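# Reseat the coin cell in its server-board holder

## Task

A coin cell battery has come loose from its holder on the server board; put it back so it snaps into place with the positive face upward. A pair of plastic forceps is available, standing in a block.

## Robot and tools

Robot: two seven-joint xArm7 arms, left_arm and right_arm, each with a parallel two-finger gripper and a wrist camera. Fixed cameras: cam_head_left, cam_head_right, cam_high; wrist cameras: cam_left_wrist, cam_right_wrist. All images are 672x504.

Frames. Scene frame: origin at table-top height, midway between the nominal arm bases; +x points out over the table, +z up, left_arm sits on the +y side (image left/right need not match). Measured bases: left_arm at (+0.038, +0.326, 0) m, right_arm at (+0.042, -0.313, 0) m, both turned almost nil about z. Reported hand positions, orientations (quat_wxyz), velocities and Hand targets are in that arm's own base frame. Fixed cameras and the table use the scene frame. Every motion offset is along the current Hand target's own axes. Gripper axes: fingers extend along +z, close along y. end_effector_position is the point between the pads when closed, roughly 2 cm short of the fingertips; closing pushes the tips about 10 mm further along +z, mostly while the pads are more than 40 mm apart. Reported poses may be off by a few cm.

The 14-number row, used by every moving tool: left_arm dx, dy, dz, rx, ry, rz, opening, then right_arm in the same seven slots. One list covers both arms; send all 14 even if one arm idles. Values lie in [-1, 1]. dx..dz are a displacement, where 1.0 equals 0.6 m; rx, ry, rz form one rotation vector, where 1.0 equals 180 degrees. These six are offsets measured from the arm's Hand target as it stood when the action or move began, not absolute poses; all zeros re-requests the existing Hand target. Opening is absolute, not an offset: +1 fully open (0.084 m), -1 shut. A 0 in the opening slot is a real command, so resend the current opening to leave a gripper alone.

execute_actions(actions, cameras): actions is a list of actions; each action is a table of up to 15 rows, one per 1/30 s step. A short table repeats its final row until 15 steps pass. Each row is counted from the action's start pose, so rows are not cumulative within an action, but a new action starts from wherever the Hand target now is, so a repeated offset moves further. Images return only for an empty actions list or when cameras names them (["all"], a list of names, or [] for none; an unknown name voids the call). Results also list sampled end_effector_position values per step.

move(target, speed, blend, opening_speed, blocking, cameras): target is one 14-number row or a list of up to 15 rows; every row is an offset from the same starting Hand targets, not chained. Paths are straight lines, turning the short way, lasting 0.5 s to at most 10 s total. speed is m/s, 0.002 to 1 (default 0.25), one value or one per target; rotation is capped at twice that in rad/s. blend in metres rounds corners of a list (0 = full stop at each point). opening_speed (0.2 or more, per second on the -1..+1 scale) ramps fingers. Changed openings at later list points wait until everything is at rest there. blocking=false returns after about 0.5 s while the move keeps running. Moves do not avoid obstacles; faster moves lag, stray and hit harder. The result adds a move: line with the ending (done, off_target, moving, held, fault) and limits (paced = pose was clipped, held = a check withheld steps). An arm not named in the ending is done, within 3 mm and 2 degrees. Neither done nor off_target tells you about contact.

wait(seconds 0-10) lets time pass with last commands held; a running move continues. stop() brakes a running move. zoom_image(camera, region [x0,y0,x1,y1], at most 504x504 px) enlarges part of a camera's latest image. clear_fault(arm) releases a torque-fault stop. read_manual only gives licence text. finished_scene(scene) ends the scene permanently; only call it once the cell stays latched without the robot.

Controller behaviour: each step the commanded pose is clipped to within 70 mm and 16 degrees of the measured gripper pose; Hand target in results is the clipped command, and the base for the next offsets. Grippers often stop short; a new command (even zeros) asks again, otherwise send the remaining gap as an offset. A blocked arm keeps pushing until commanded back past its gripper. Large wrist turns can swing the elbow. A clearance check holds commands that bring the arms too close, but contact is still possible.

Gripping: grip_measured is the sensed opening on the command scale. Command clearly below it to hold; the lower, the harder, up to about 24 N per pad. Resending grip_measured keeps a light hold. Tool commands shows current gripper commands.

Result lines: Joint velocities may read within noise (then end-effector velocities are omitted). Joint torques include the arm's own weight, have offsets and noise; positive means toward a larger joint angle. Wrist depth gives a 7x7 grid (rows separated by " / ") of distances ahead of each wrist camera in mm, 172-3000, "-" for no value; clear objects are invisible to it.

Faults and heat: contact torque at a joint limit (waist 42.7, shoulder 42.9, upper arm roll 27.3, elbow 27.3, forearm roll 27.3, wrist pitch 14.7, wrist roll 15.3 N m), a motor pinned at its torque limit for 1 s, or prolonged overload stops that arm until clear_fault. MOTOR HOT appears at 65 °C; at 80 °C the arm brakes for 30-60 s or more. Avoid holding stretched poses or pushing at unreachable targets.

Avoid: dropping the cell or forceps, releasing moving parts, knocking anything off the table, slamming into the board or fixed objects, hard pushes, and any arm-to-arm contact, including one gripper closing on the other's fingers. Smooth, quick, low-effort motion is preferred.

Each tool is called after ">>>" by a JSON object that holds its "method" and its "body".

## Session

>>> {"method": "execute_actions", "body": {"actions": []}}

Scene clock: 0.00 s.
left_arm: end_effector_position=(+0.3042, -0.0935, +0.3347) grip_measured=+1.00 end_effector_quat_wxyz=(-0.523, +0.113, +0.680, -0.501) | right_arm: end_effector_position=(+0.5440, +0.0878, +0.3902) grip_measured=+1.00 end_effector_quat_wxyz=(-0.171, +0.737, +0.069, +0.650)
Joint positions: left_arm=[-0.326 0.511 0.606 1.452 -0.767 2.625 -2.59 0.084] | right_arm=[1.547 -0.599 -1.277 0.561 0.049 -0.721 -0.442 0.084]
Joint velocities: within noise
Joint torques (N m): no reading
Motor temperatures (°C): left_arm=[29 37 29 32 31 39 28] | right_arm=[29 31 36 38 32 32 33]
Wrist depth (mm): cam_left_wrist=[- 185 188 206 263 262 258 / - 181 195 2634 2510 2422 292 / - - 2899 2805 2624 2474 2333 / - - - - 2782 2604 2448 / 2696 - - - - 2706 2566 / 2483 2696 - - - 2948 2675 / 2279 2431 2634 2696 2556 - 767] | cam_right_wrist=[1758 1657 1571 1493 1420 1358 1288 / 1804 1711 1619 1536 1462 1391 1300 / 1877 1758 1653 1567 1477 1408 1345 / 1903 1785 1690 1596 1513 1446 1361 / 1974 1828 1719 1622 1557 1458 1394 / 1974 1833 1736 1642 1543 1468 1388 / 2062 1924 1795 1706 1596 1516 1440]
Hand target: left_arm +0.3042, -0.0935, +0.3347; -0.523, +0.113, +0.680, -0.501 | right_arm +0.5440, +0.0878, +0.3902; -0.171, +0.737, +0.069, +0.650
Tool commands: left_gripper/opening=+1.0 right_gripper/opening=+1.0

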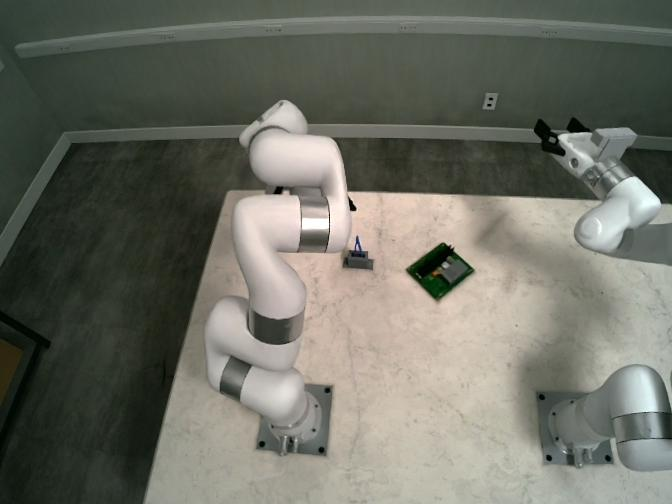

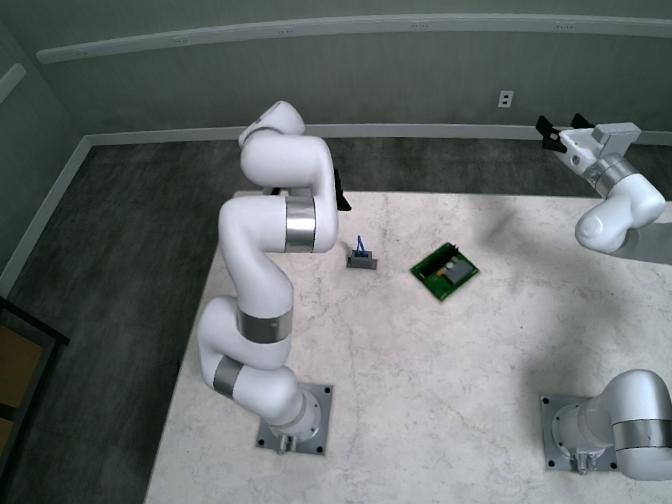

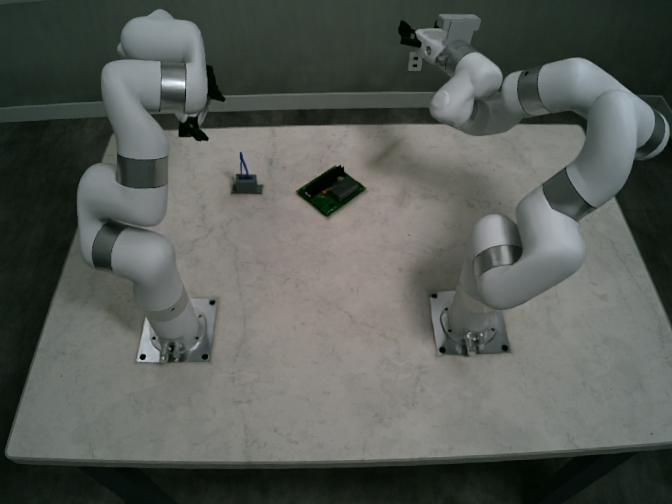

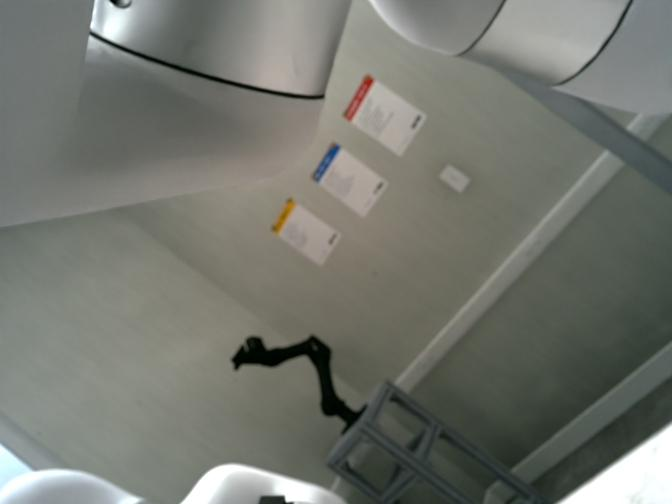

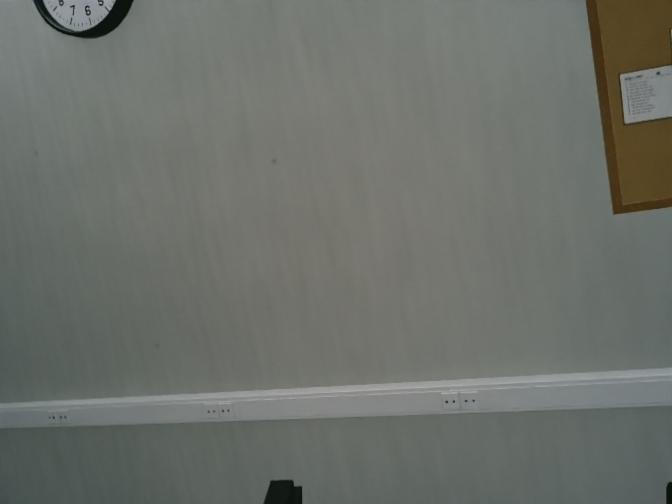

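>>> {"method": "zoom_image", "body": {"camera": "cam_head_left", "region": [320, 210, 490, 320]}}

>>> {"method": "zoom_image", "body": {"camera": "cam_high", "region": [210, 130, 390, 230]}}

>>> {"method": "zoom_image", "body": {"camera": "cam_head_left", "region": [400, 230, 480, 310]}}

Scaled by 2.965 from the camera's 672x504 image, which has a finer 960x720 frame.

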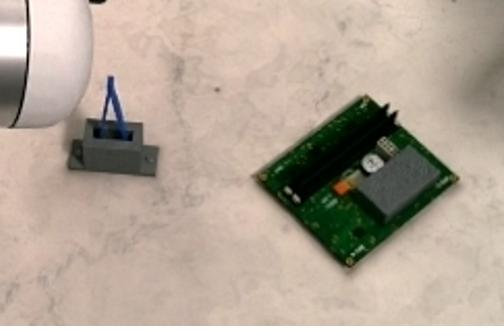

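Scaled by 2.800 from the camera's 672x504 image, which has a finer 960x720 frame.

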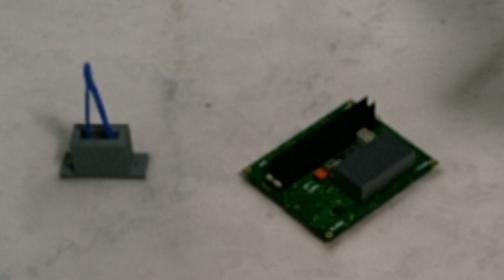

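Scaled by 6.300 from the camera's 672x504 image, which has a finer 960x720 frame.

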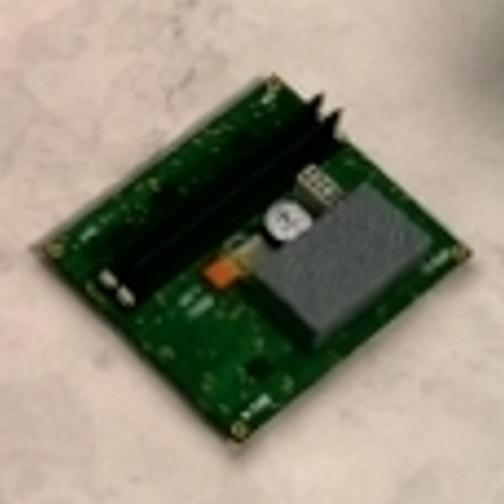

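>>> {"method": "move", "body": {"target": [0.009,-0.207,-0.073,-0.413,-0.309,0,1,0,0,0,0,0,0,1], "speed": 0.4, "cameras": ["cam_left_wrist","cam_high","cam_head_left"]}}

Scene clock: 14.47 s.
left_arm: end_effector_position=(+0.3841, -0.1239, +0.4350) grip_measured=+1.00 end_effector_quat_wxyz=(+0.000, +0.164, +0.986, +0.000) | right_arm: end_effector_position=(+0.5440, +0.0878, +0.3902) grip_measured=+1.00 end_effector_quat_wxyz=(-0.171, +0.737, +0.069, +0.650)
Joint positions: left_arm=[-0.793 -0.202 0.405 1.521 0.079 1.707 -3.198 0.084] | right_arm=[1.547 -0.599 -1.277 0.561 0.049 -0.721 -0.442 0.084]
Joint torques (N m): left_arm=[-1.2 -18.5 -2.77 15.3 1.69 -2.62 -0.67] | right_arm=[-0.09 4.02 8.53 9.41 -1.06 -1.69 0.22]
Wrist depth (mm): cam_left_wrist=[562 561 563 562 562 562 563 / 561 562 564 560 563 562 561 / 560 561 562 562 562 561 560 / 561 560 562 561 563 561 561 / 560 560 561 561 560 563 561 / 561 549 560 562 562 560 562 / 560 548 561 561 560 561 559] | cam_right_wrist=[1767 1661 1582 1499 1434 1356 1278 / 1847 1711 1630 1536 1446 1391 1307 / 1847 1754 1657 1557 1487 1414 1350 / 1898 1790 1686 1607 1519 1440 1369 / 1946 1813 1736 1626 1536 1462 1383 / 1985 1857 1732 1642 1543 1462 1383 / 2038 1935 1804 1702 1604 1533 1437]
Hand target: left_arm +0.3841, -0.1239, +0.4350; +0.000, +0.164, +0.986, +0.000 | right_arm +0.5440, +0.0878, +0.3902; -0.171, +0.737, +0.069, +0.650
Off the commanded pose: left_arm 0.000 m, 0 deg | right_arm 0.000 m, 0 deg.
move: done
Images, in order (width x height): cam_head_left 672x504, cam_high 672x504, cam_left_wrist 672x504.

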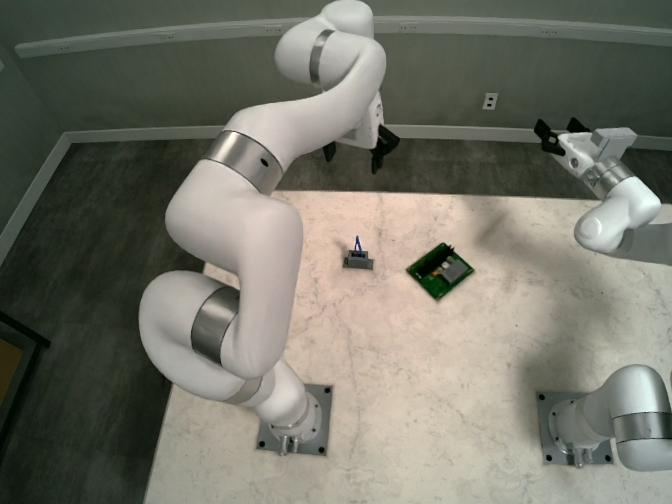

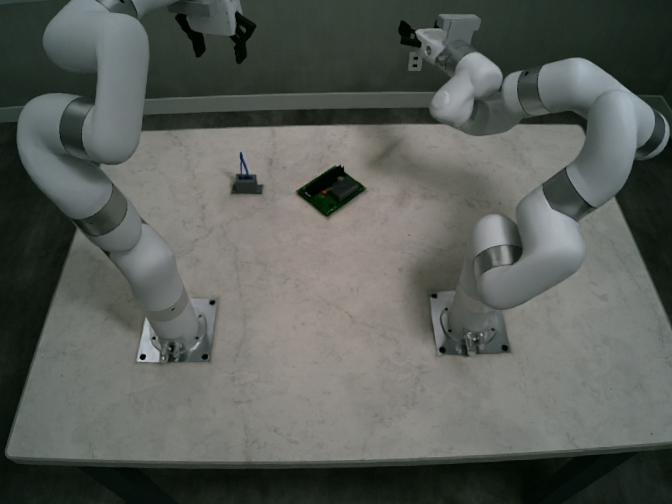

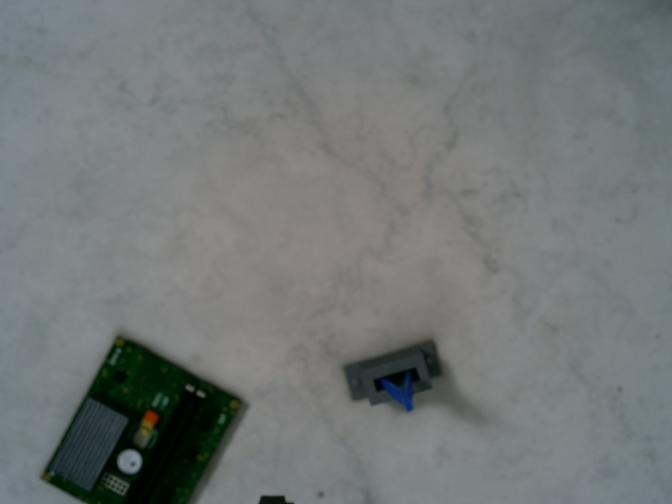

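>>> {"method": "move", "body": {"target": [-0.37,-0.37,0.33,0,0,0,1,0,0,0,0,0,0,1], "speed": 0.35, "cameras": ["cam_left_wrist","cam_high"]}}

>>> {"method": "zoom_image", "body": {"camera": "cam_left_wrist", "region": [180, 100, 520, 400]}}

Scene clock: 21.43 s.
left_arm: end_effector_position=(+0.5223, -0.4057, +0.2370) grip_measured=+1.00 end_effector_quat_wxyz=(+0.000, +0.164, +0.986, +0.000) | right_arm: end_effector_position=(+0.5440, +0.0878, +0.3902) grip_measured=+1.00 end_effector_quat_wxyz=(-0.171, +0.737, +0.069, +0.650)
Joint positions: left_arm=[-0.806 0.757 0.285 2.211 -0.196 1.476 -3.39 0.084] | right_arm=[1.547 -0.599 -1.277 0.561 0.049 -0.721 -0.442 0.084]
Joint torques (N m): left_arm=[1.37 -40.34 1.04 20.22 -0.86 -0.8 -0.62] | right_arm=[-0.09 4.09 8.46 9.39 -1.08 -1.66 0.34]
Wrist depth (mm): cam_left_wrist=[366 366 366 365 354 366 366 / 365 365 365 329 353 354 365 / 365 365 365 353 347 353 366 / 365 364 365 365 353 365 365 / 364 365 365 365 365 365 365 / 364 364 364 364 365 364 364 / 364 363 364 363 364 364 364] | cam_right_wrist=[1745 1645 1582 1503 1428 1358 1281 / 1828 1719 1619 1546 1462 1377 1300 / 1857 1745 1661 1560 1480 1420 1350 / 1930 1785 1681 1593 1516 1431 1356 / 1951 1842 1719 1622 1539 1462 1372 / 1979 1852 1736 1642 1553 1462 1380 / 2056 1930 1781 1706 1607 1516 1440]
Hand target: left_arm +0.5223, -0.4057, +0.2370; +0.000, +0.164, +0.986, +0.000 | right_arm +0.5440, +0.0878, +0.3902; -0.171, +0.737, +0.069, +0.650
Off the commanded pose: left_arm 0.000 m, 0 deg | right_arm 0.000 m, 0 deg.
move: done
Images, in order (width x height): cam_high 672x504, cam_left_wrist 672x504.

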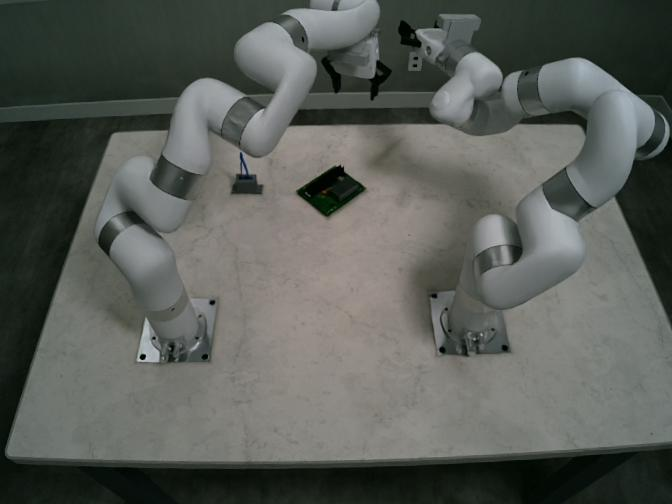

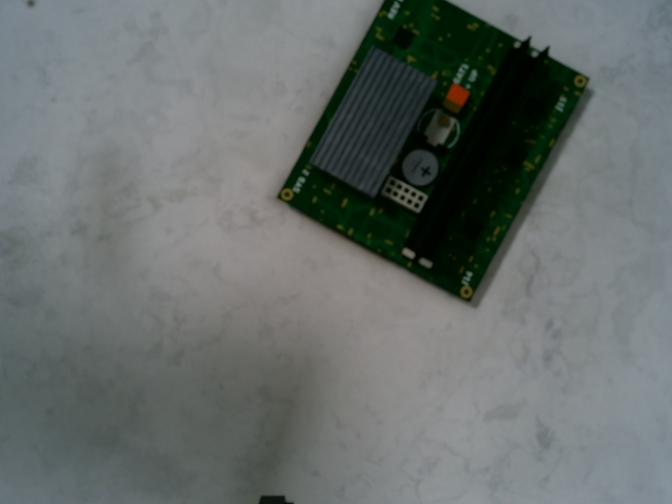

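Scaled by 1.482 from the camera's 672x504 image, which has a finer 960x720 frame.

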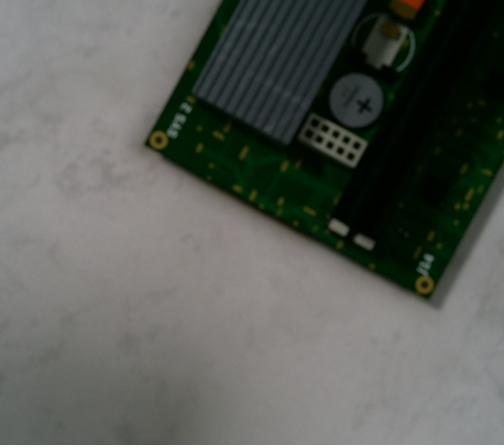

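>>> {"method": "move", "body": {"target": [0.077,0.077,0.18,0,0,0,1,0,0,0,0,0,0,1], "speed": 0.3, "cameras": ["cam_left_wrist"]}}

>>> {"method": "zoom_image", "body": {"camera": "cam_left_wrist", "region": [236, 120, 476, 360]}}

Scene clock: 26.07 s.
left_arm: end_effector_position=(+0.4935, -0.3471, +0.1290) grip_measured=+1.00 end_effector_quat_wxyz=(+0.000, +0.164, +0.986, +0.000) | right_arm: end_effector_position=(+0.5440, +0.0878, +0.3902) grip_measured=+1.00 end_effector_quat_wxyz=(-0.171, +0.737, +0.069, +0.650)
Joint positions: left_arm=[-0.857 0.555 0.306 1.562 -0.186 1.036 -3.311 0.084] | right_arm=[1.547 -0.599 -1.277 0.561 0.049 -0.721 -0.442 0.084]
Joint torques (N m): left_arm=[-1.21 -40.69 3.49 15.98 -1.25 -2.67 0.86] | right_arm=[0.03 4.03 8.41 9.45 -1.01 -1.63 0.17]
Wrist depth (mm): cam_left_wrist=[258 258 258 246 258 258 258 / 258 258 246 246 246 246 258 / 258 258 222 239 238 246 258 / 257 258 221 243 246 258 258 / 258 257 246 236 246 258 257 / 258 257 258 245 257 258 258 / 257 257 257 257 257 257 257] | cam_right_wrist=[1749 1657 1574 1496 1425 1353 1283 / 1809 1711 1615 1550 1449 1380 1310 / 1847 1758 1653 1571 1493 1428 1337 / 1908 1795 1698 1600 1496 1437 1350 / 1946 1842 1715 1642 1550 1468 1394 / 1951 1847 1736 1638 1553 1465 1383 / 2050 1903 1781 1698 1593 1516 1440]
Hand target: left_arm +0.4935, -0.3471, +0.1290; +0.000, +0.164, +0.986, +0.000 | right_arm +0.5440, +0.0878, +0.3902; -0.171, +0.737, +0.069, +0.650
Off the commanded pose: left_arm 0.000 m, 0 deg | right_arm 0.000 m, 0 deg.
move: done
Images, in order (width x height): cam_left_wrist 672x504.

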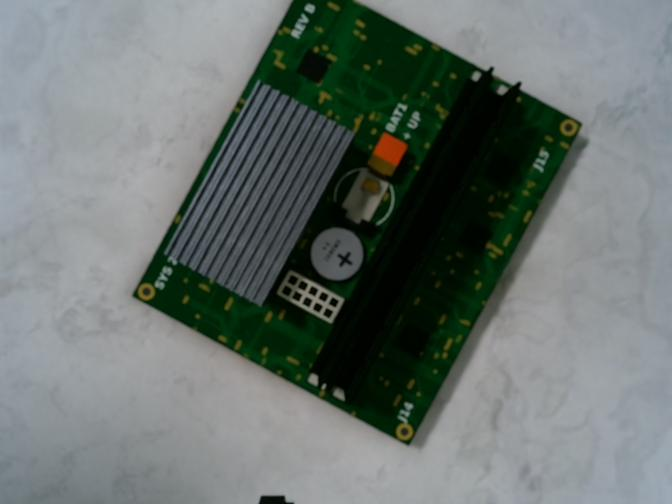

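Scaled by 2.100 from the camera's 672x504 image, which has a finer 960x720 frame.

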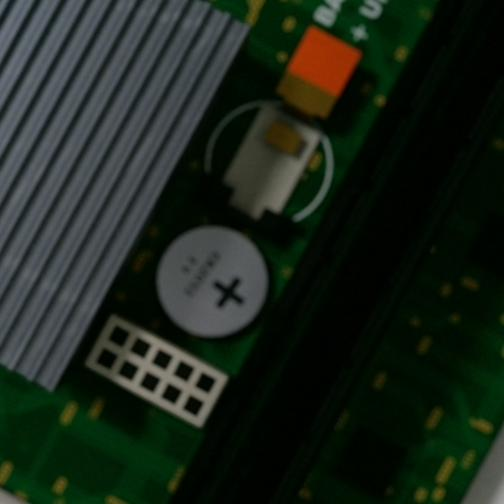

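>>> {"method": "move", "body": {"target": [-0.077,0.0175,0.1,0,0.222,0,1,0,0,0,0,0,0,1], "speed": 0.3, "cameras": ["cam_left_wrist"]}}

>>> {"method": "zoom_image", "body": {"camera": "cam_left_wrist", "region": [236, 150, 436, 350]}}

Scene clock: 33.20 s.
left_arm: end_effector_position=(+0.5397, -0.3516, +0.0689) grip_measured=+1.00 end_effector_quat_wxyz=(-0.169, +0.146, +0.975, -0.017) | right_arm: end_effector_position=(+0.5440, +0.0878, +0.3902) grip_measured=+1.00 end_effector_quat_wxyz=(-0.171, +0.737, +0.069, +0.650)
Joint positions: left_arm=[-0.551 1.281 0.16 2.707 -0.298 1.741 -3.329 0.084] | right_arm=[1.547 -0.599 -1.277 0.561 0.049 -0.721 -0.442 0.084]
Joint torques (N m): left_arm=[1.26 -45.3 -0.98 19.95 1.39 -1.74 -0.64] | right_arm=[-0.12 3.85 8.4 9.42 -1.15 -1.7 0.19]
Wrist depth (mm): cam_left_wrist=[271 267 218 242 242 233 247 / 258 255 209 227 201 226 238 / 247 227 204 221 210 220 229 / 239 224 218 189 212 221 220 / 229 226 220 204 207 215 212 / 220 218 215 212 208 208 205 / 212 210 207 205 202 200 198] | cam_right_wrist=[1758 1657 1585 1499 1428 1364 1281 / 1823 1711 1607 1539 1462 1388 1307 / 1888 1741 1669 1560 1493 1411 1340 / 1893 1785 1690 1596 1516 1440 1364 / 1957 1828 1711 1622 1543 1446 1386 / 1979 1852 1745 1653 1557 1462 1394 / 2044 1935 1799 1694 1600 1533 1446]
Hand target: left_arm +0.5406, -0.3521, +0.0690; -0.294, +0.153, +0.943, +0.037 | right_arm +0.5440, +0.0878, +0.3902; -0.171, +0.737, +0.069, +0.650
Off the commanded pose: left_arm 0.001 m, 22 deg; orientation clipped | right_arm 0.000 m, 0 deg.
elbow stopped short (left arm): the move would have taken joint 4 (elbow) straighter than the controller allows.
move: off_target (left_arm); limits=paced
Images, in order (width x height): cam_left_wrist 672x504.

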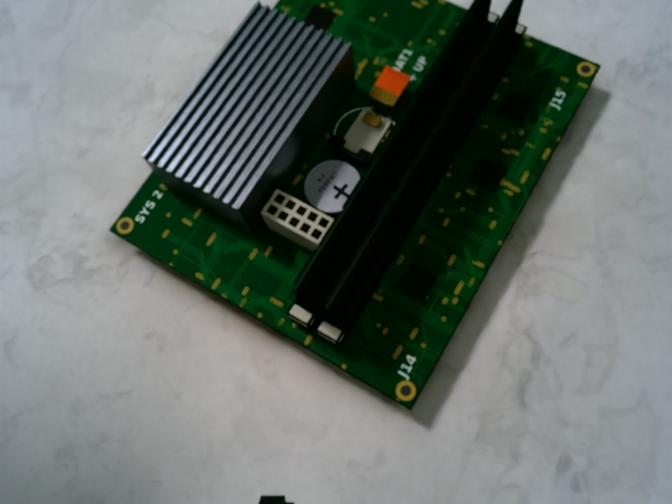

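Scaled by 2.520 from the camera's 672x504 image, which has a finer 960x720 frame.

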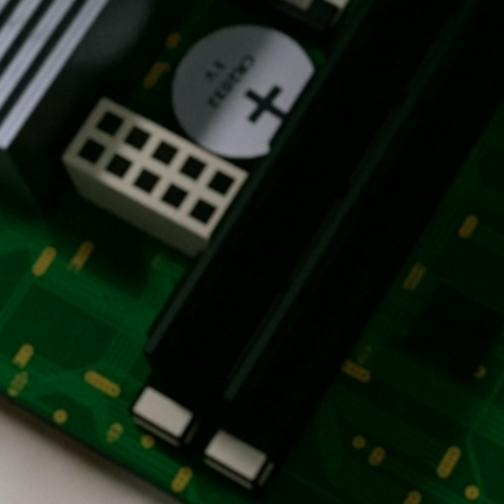

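>>> {"method": "zoom_image", "body": {"camera": "cam_left_wrist", "region": [290, 50, 430, 190]}}

>>> {"method": "zoom_image", "body": {"camera": "cam_left_wrist", "region": [330, 60, 410, 170]}}

Scaled by 3.600 from the camera's 672x504 image, which has a finer 960x720 frame.

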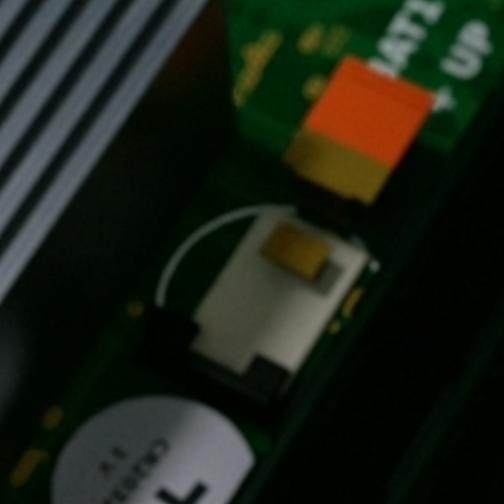

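Scaled by 4.582 from the camera's 672x504 image, which has a finer 960x720 frame.

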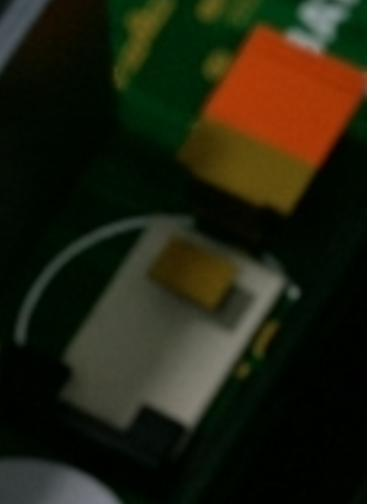

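>>> {"method": "move", "body": {"target": [0.335,0.308,-0.237,0,-0.193,0,1,0,0,0,0,0,0,1], "speed": 0.4, "cameras": ["cam_left_wrist","cam_head_right","cam_head_left"]}}

>>> {"method": "zoom_image", "body": {"camera": "cam_head_left", "region": [325, 215, 395, 285]}}

Scene clock: 41.23 s.
left_arm: end_effector_position=(+0.5180, -0.1456, +0.2961) grip_measured=+1.00 end_effector_quat_wxyz=(+0.001, +0.157, +0.988, -0.010) | right_arm: end_effector_position=(+0.5440, +0.0878, +0.3902) grip_measured=+1.00 end_effector_quat_wxyz=(-0.171, +0.737, +0.069, +0.650)
Joint positions: left_arm=[-0.568 0.212 0.346 1.56 -0.094 1.358 -3.037 0.084] | right_arm=[1.547 -0.599 -1.277 0.561 0.049 -0.721 -0.442 0.084]
Joint torques (N m): left_arm=[-1.19 -32.77 1.98 16.43 1.56 -2.69 -0.76] | right_arm=[-0.14 3.77 8.51 9.42 -1.13 -1.76 0.18]
Wrist depth (mm): cam_left_wrist=[427 427 426 424 423 421 421 / 428 428 426 424 422 421 421 / 416 426 426 423 416 422 421 / 407 415 426 424 423 422 420 / 403 426 426 424 423 421 419 / 416 427 426 424 423 422 421 / 428 427 425 425 423 421 420] | cam_right_wrist=[1758 1653 1574 1480 1420 1358 1278 / 1818 1711 1619 1536 1455 1391 1315 / 1847 1758 1649 1567 1499 1420 1340 / 1908 1790 1690 1593 1506 1437 1356 / 1951 1833 1715 1626 1526 1458 1377 / 1974 1842 1758 1638 1546 1468 1377 / 2038 1924 1776 1711 1619 1519 1431]
Hand target: left_arm +0.5180, -0.1456, +0.2962; +0.001, +0.157, +0.988, -0.010 | right_arm +0.5440, +0.0878, +0.3902; -0.171, +0.737, +0.069, +0.650
Off the commanded pose: left_arm 0.000 m, 0 deg | right_arm 0.000 m, 0 deg.
move: done; limits=paced
Images, in order (width x height): cam_head_left 672x504, cam_head_right 672x504, cam_left_wrist 672x504.

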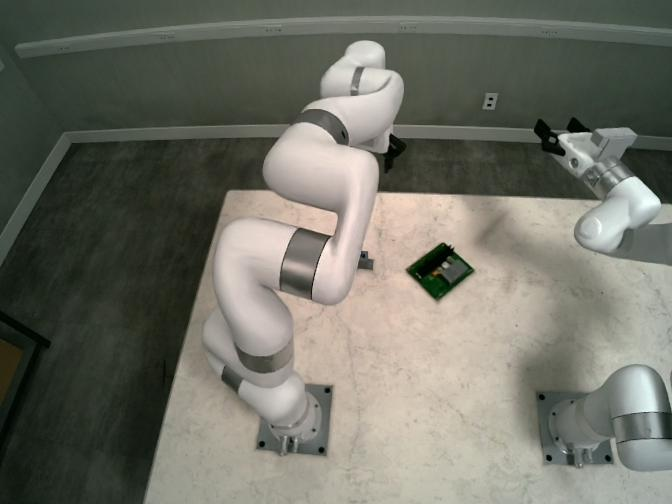

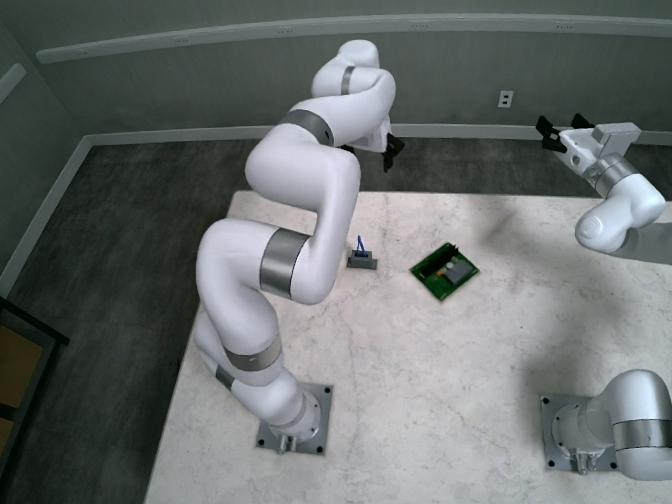

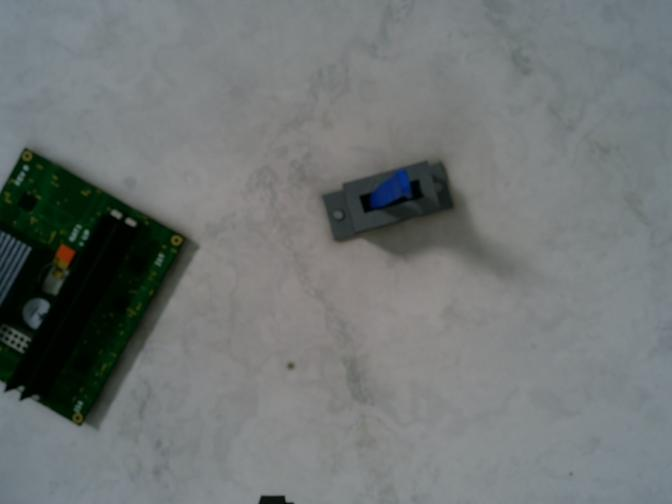

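Scaled by 7.200 from the camera's 672x504 image, which has a finer 960x720 frame.

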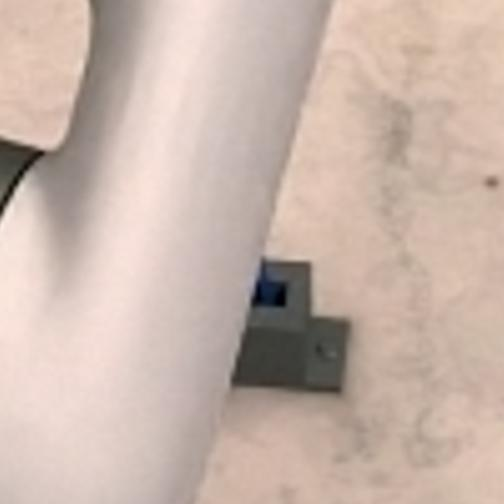

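>>> {"method": "zoom_image", "body": {"camera": "cam_left_wrist", "region": [310, 140, 470, 260]}}

>>> {"method": "zoom_image", "body": {"camera": "cam_head_right", "region": [335, 225, 385, 275]}}

Scaled by 3.150 from the camera's 672x504 image, which has a finer 960x720 frame.

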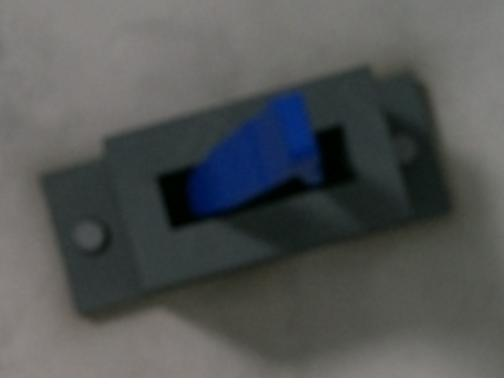

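Scaled by 10.080 from the camera's 672x504 image, which has a finer 960x720 frame.

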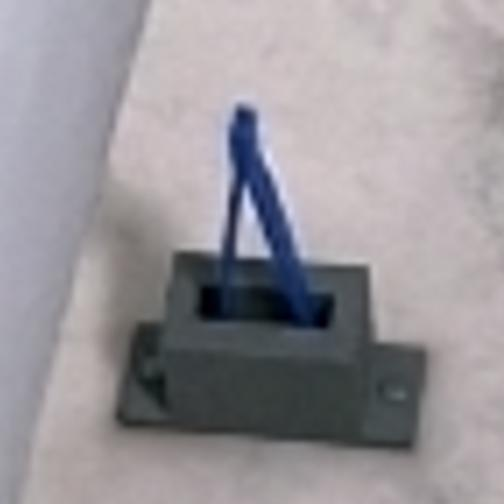

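>>> {"method": "move", "body": {"target": [[0.171,0.003,0.16,0,0,-0.088,1,-0.176,-0.142,-0.002,0.580,-0.203,-0.343,1],[0.171,0.003,0.16,0,0,-0.088,1,-0.506,-0.120,0.108,0.580,-0.203,-0.343,1]], "speed": 0.4, "cameras": ["all"]}}

Scene clock: 68.47 s.
left_arm: end_effector_position=(+0.4209, -0.1141, +0.1996) grip_measured=+1.00 end_effector_quat_wxyz=(+0.000, +0.019, +1.000, -0.010) | right_arm: end_effector_position=(+0.5368, +0.2135, +0.0975) grip_measured=+1.00 end_effector_quat_wxyz=(-0.319, +0.342, +0.875, +0.125)
Joint positions: left_arm=[-0.604 -0.094 0.34 0.933 0.013 1.017 -3.375 0.084] | right_arm=[2.644 -1.391 -1.742 1.963 -0.65 1.613 -1.757 0.084]
Joint torques (N m): left_arm=[1.38 -23.61 -1.71 16.36 1.42 -2.62 -0.8] | right_arm=[2.39 28.95 13.91 4.29 -0.03 -0.37 -0.23]
Wrist depth (mm): cam_left_wrist=[332 331 330 329 328 327 326 / 332 331 330 329 328 327 326 / 332 331 329 329 328 327 326 / 331 330 331 329 328 327 326 / 319 330 329 329 328 327 325 / 319 330 329 329 284 327 326 / 331 330 330 328 327 326 326] | cam_right_wrist=[465 463 445 458 455 453 362 / 403 401 399 397 395 382 375 / 355 353 335 333 332 339 346 / 318 317 269 292 298 312 310 / 294 293 265 265 269 289 288 / 268 267 260 260 259 264 263 / 246 246 244 244 243 243 242]
Hand target: left_arm +0.4209, -0.1141, +0.1996; +0.000, +0.019, +1.000, -0.010 | right_arm +0.5367, +0.2135, +0.0974; -0.319, +0.342, +0.875, +0.125
Off the commanded pose: left_arm 0.000 m, 0 deg | right_arm 0.000 m, 0 deg.
move: done

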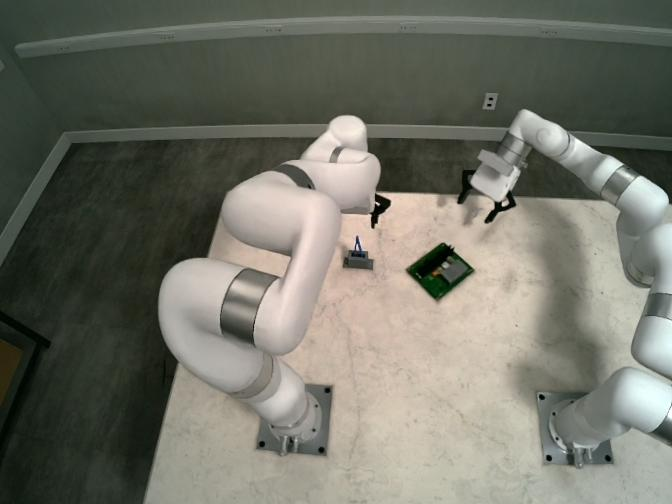

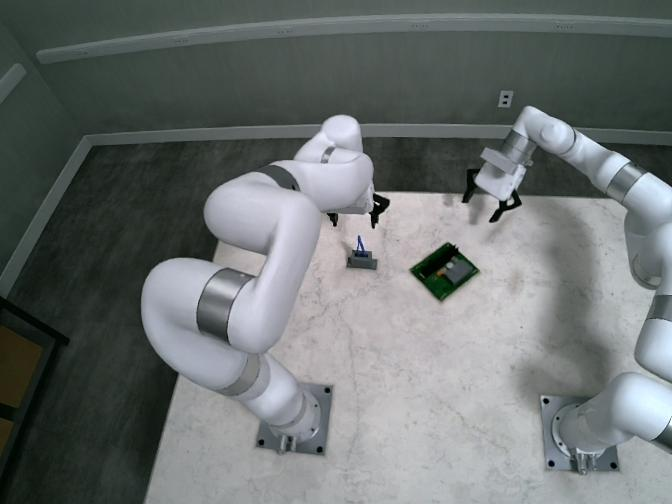

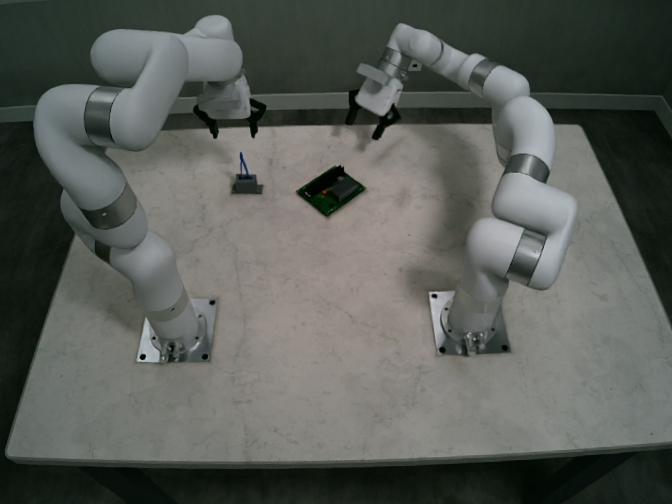

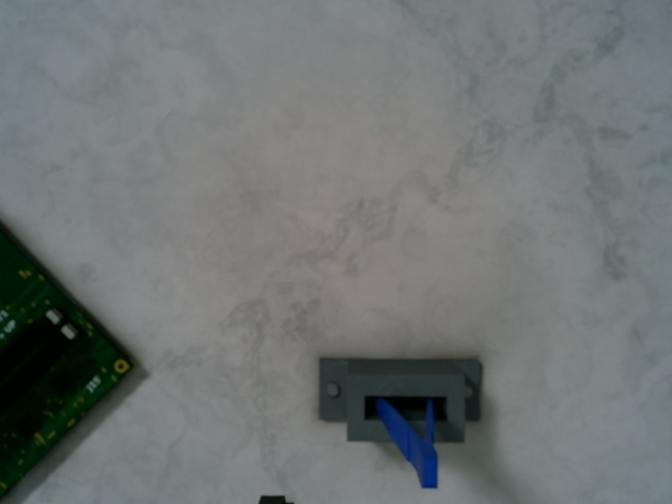

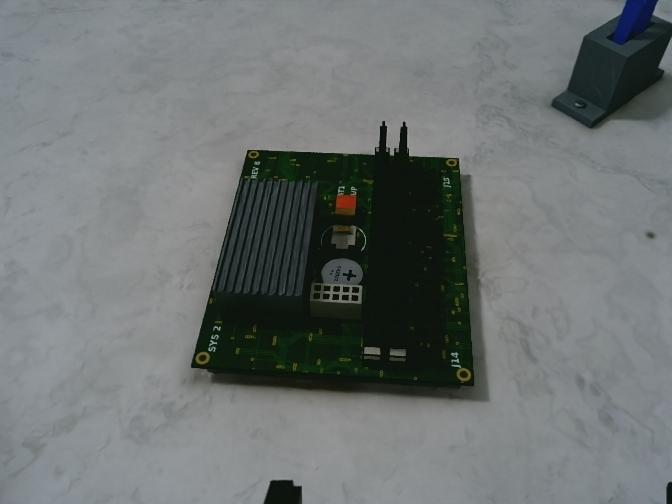

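>>> {"method": "zoom_image", "body": {"camera": "cam_right_wrist", "region": [290, 180, 390, 330]}}

>>> {"method": "zoom_image", "body": {"camera": "cam_left_wrist", "region": [310, 340, 490, 500]}}

>>> {"method": "zoom_image", "body": {"camera": "cam_right_wrist", "region": [552, 0, 672, 130]}}

Scaled by 3.360 from the camera's 672x504 image, which has a finer 960x720 frame.

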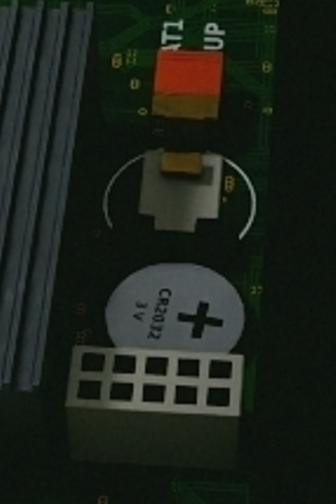

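Scaled by 2.800 from the camera's 672x504 image, which has a finer 960x720 frame.

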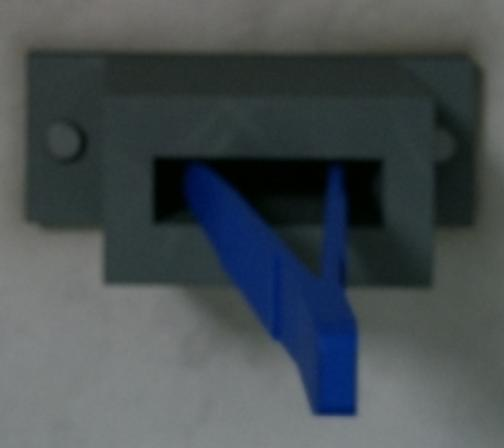

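Scaled by 3.877 from the camera's 672x504 image, which has a finer 960x720 frame.

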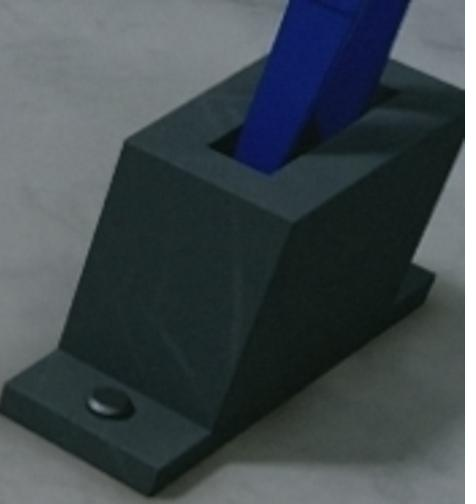

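>>> {"method": "move", "body": {"target": [-0.0015,-0.0037,0.191,0,0,0,1,0,0,0,0,0,0,1], "speed": 0.2, "cameras": ["cam_left_wrist","cam_right_wrist","cam_head_right"]}}

>>> {"method": "zoom_image", "body": {"camera": "cam_right_wrist", "region": [522, 0, 672, 130]}}

>>> {"method": "zoom_image", "body": {"camera": "cam_head_right", "region": [320, 190, 420, 290]}}

Scene clock: 80.60 s.
left_arm: end_effector_position=(+0.4215, -0.1187, +0.0851) grip_measured=+1.00 end_effector_quat_wxyz=(+0.000, +0.019, +1.000, -0.010) | right_arm: end_effector_position=(+0.5367, +0.2135, +0.0974) grip_measured=+1.00 end_effector_quat_wxyz=(-0.319, +0.342, +0.875, +0.125)
Joint positions: left_arm=[-0.605 0.116 0.338 0.795 -0.093 0.683 -3.301 0.084] | right_arm=[2.644 -1.391 -1.742 1.963 -0.65 1.613 -1.757 0.084]
Joint torques (N m): left_arm=[1.56 -20.62 -0.66 17.91 -1.25 -2.51 0.75] | right_arm=[2.51 28.98 13.91 4.33 0.38 -0.36 -0.27]
Wrist depth (mm): cam_left_wrist=[217 217 216 215 215 214 213 / 217 217 216 215 215 214 214 / 217 216 216 215 215 214 213 / 217 216 216 215 214 214 213 / 217 216 215 215 214 214 213 / 216 216 215 215 214 213 213 / 217 216 215 215 185 207 213] | cam_right_wrist=[465 463 444 456 454 452 359 / 403 400 399 397 395 383 376 / 356 354 335 333 331 339 345 / 319 317 270 292 298 311 311 / 294 293 265 265 269 289 288 / 268 267 261 260 259 264 263 / 246 245 244 244 243 242 242]
Hand target: left_arm +0.4216, -0.1187, +0.0851; +0.000, +0.019, +1.000, -0.010 | right_arm +0.5367, +0.2135, +0.0974; -0.319, +0.342, +0.875, +0.125
Off the commanded pose: left_arm 0.000 m, 0 deg | right_arm 0.000 m, 0 deg.
move: done
Images, in order (width x height): cam_head_right 672x504, cam_left_wrist 672x504, cam_right_wrist 672x504.

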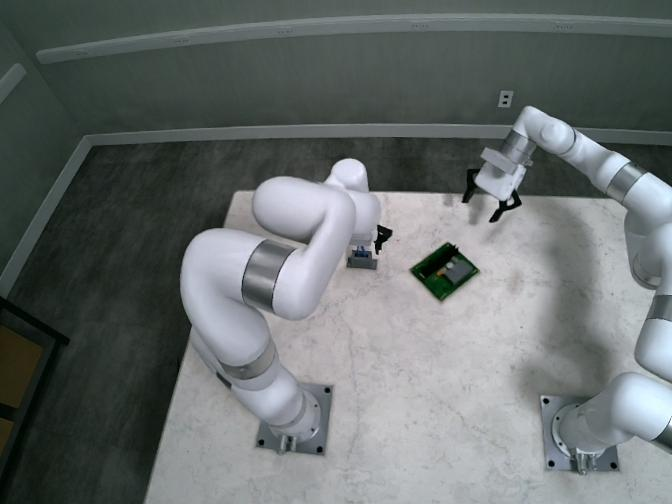

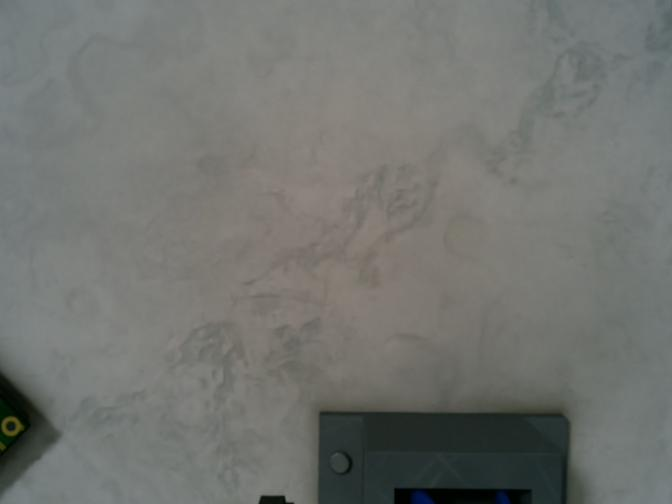

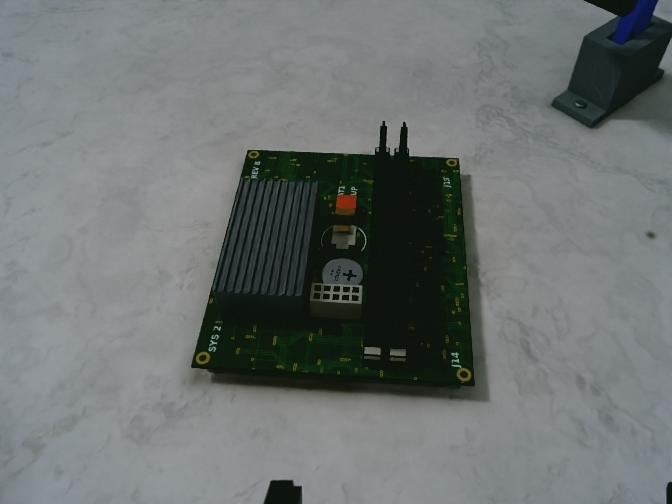

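Scaled by 3.360 from the camera's 672x504 image, which has a finer 960x720 frame.

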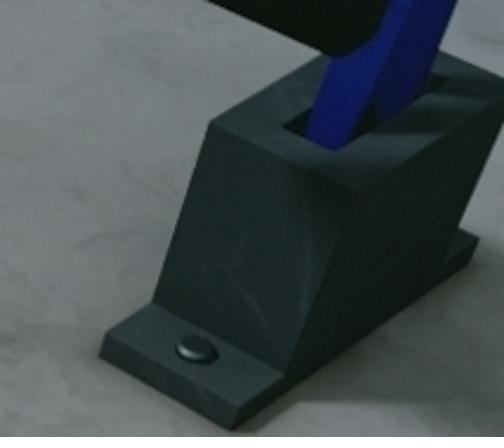

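Scaled by 5.040 from the camera's 672x504 image, which has a finer 960x720 frame.

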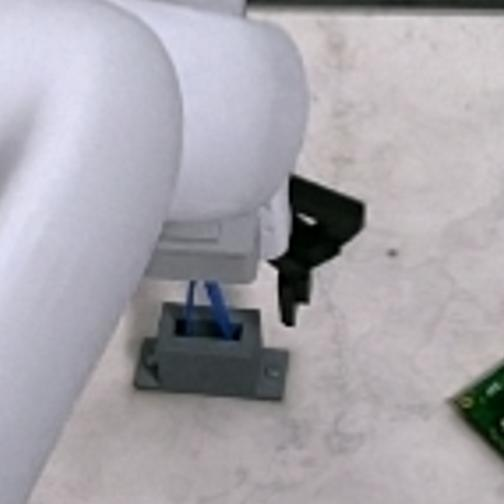

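>>> {"method": "move", "body": {"target": [0,0,0,0,0,0,-0.55,0,0,0,0,0,0,1], "opening_speed": 1.0, "cameras": ["cam_left_wrist","cam_head_right"]}}

>>> {"method": "zoom_image", "body": {"camera": "cam_left_wrist", "region": [272, 364, 612, 504]}}

Scene clock: 85.70 s.
left_arm: end_effector_position=(+0.4216, -0.1187, +0.0851) grip_measured=-0.57 end_effector_quat_wxyz=(+0.000, +0.019, +1.000, -0.010) | right_arm: end_effector_position=(+0.5367, +0.2135, +0.0974) grip_measured=+1.00 end_effector_quat_wxyz=(-0.319, +0.342, +0.875, +0.125)
Joint positions: left_arm=[-0.605 0.116 0.338 0.795 -0.093 0.683 -3.301 0.019] | right_arm=[2.644 -1.391 -1.742 1.963 -0.65 1.613 -1.757 0.084]
Joint torques (N m): left_arm=[1.32 -21.15 -0.67 17.46 -1.16 -2.52 0.7] | right_arm=[2.39 28.78 14.48 4.27 0.76 -0.37 -0.2]
Wrist depth (mm): cam_left_wrist=[217 216 216 215 215 214 214 / 217 216 216 215 214 214 213 / 217 216 216 215 215 214 213 / 217 216 216 215 214 214 213 / 217 216 215 215 214 214 213 / 217 216 215 214 214 214 213 / 216 216 215 215 185 207 213] | cam_right_wrist=[465 463 444 456 454 452 361 / 402 401 400 396 394 381 375 / 355 353 335 333 331 338 345 / 318 317 270 292 297 312 311 / 294 293 266 264 270 289 288 / 268 267 260 259 259 263 263 / 245 245 244 244 243 242 242]
Hand target: left_arm +0.4216, -0.1187, +0.0851; +0.000, +0.019, +1.000, -0.010 | right_arm +0.5367, +0.2135, +0.0974; -0.319, +0.342, +0.875, +0.125
Off the commanded pose: left_arm 0.000 m, 0 deg | right_arm 0.000 m, 0 deg.
move: done
Images, in order (width x height): cam_head_right 672x504, cam_left_wrist 672x504.

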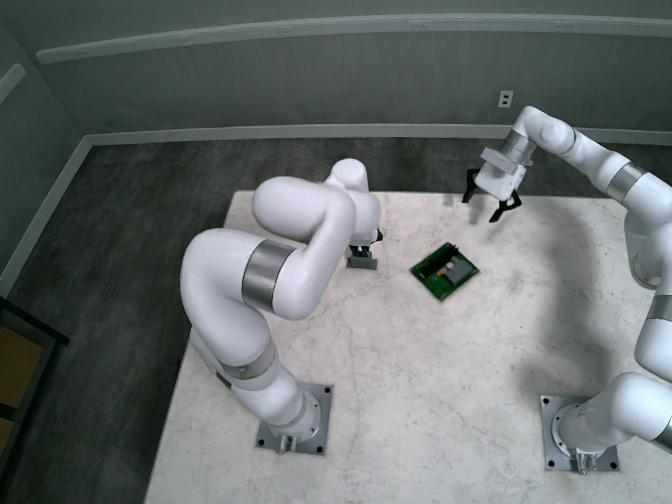

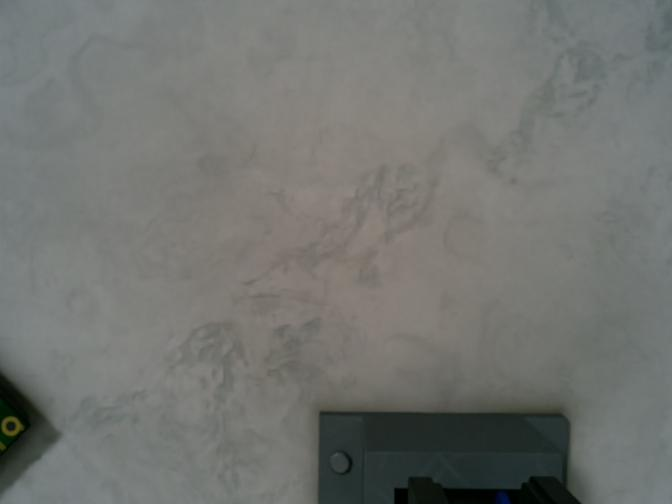

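Scaled by 1.482 from the camera's 672x504 image, which has a finer 960x720 frame.

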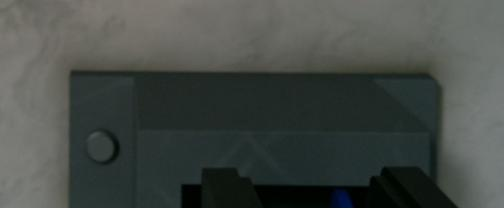

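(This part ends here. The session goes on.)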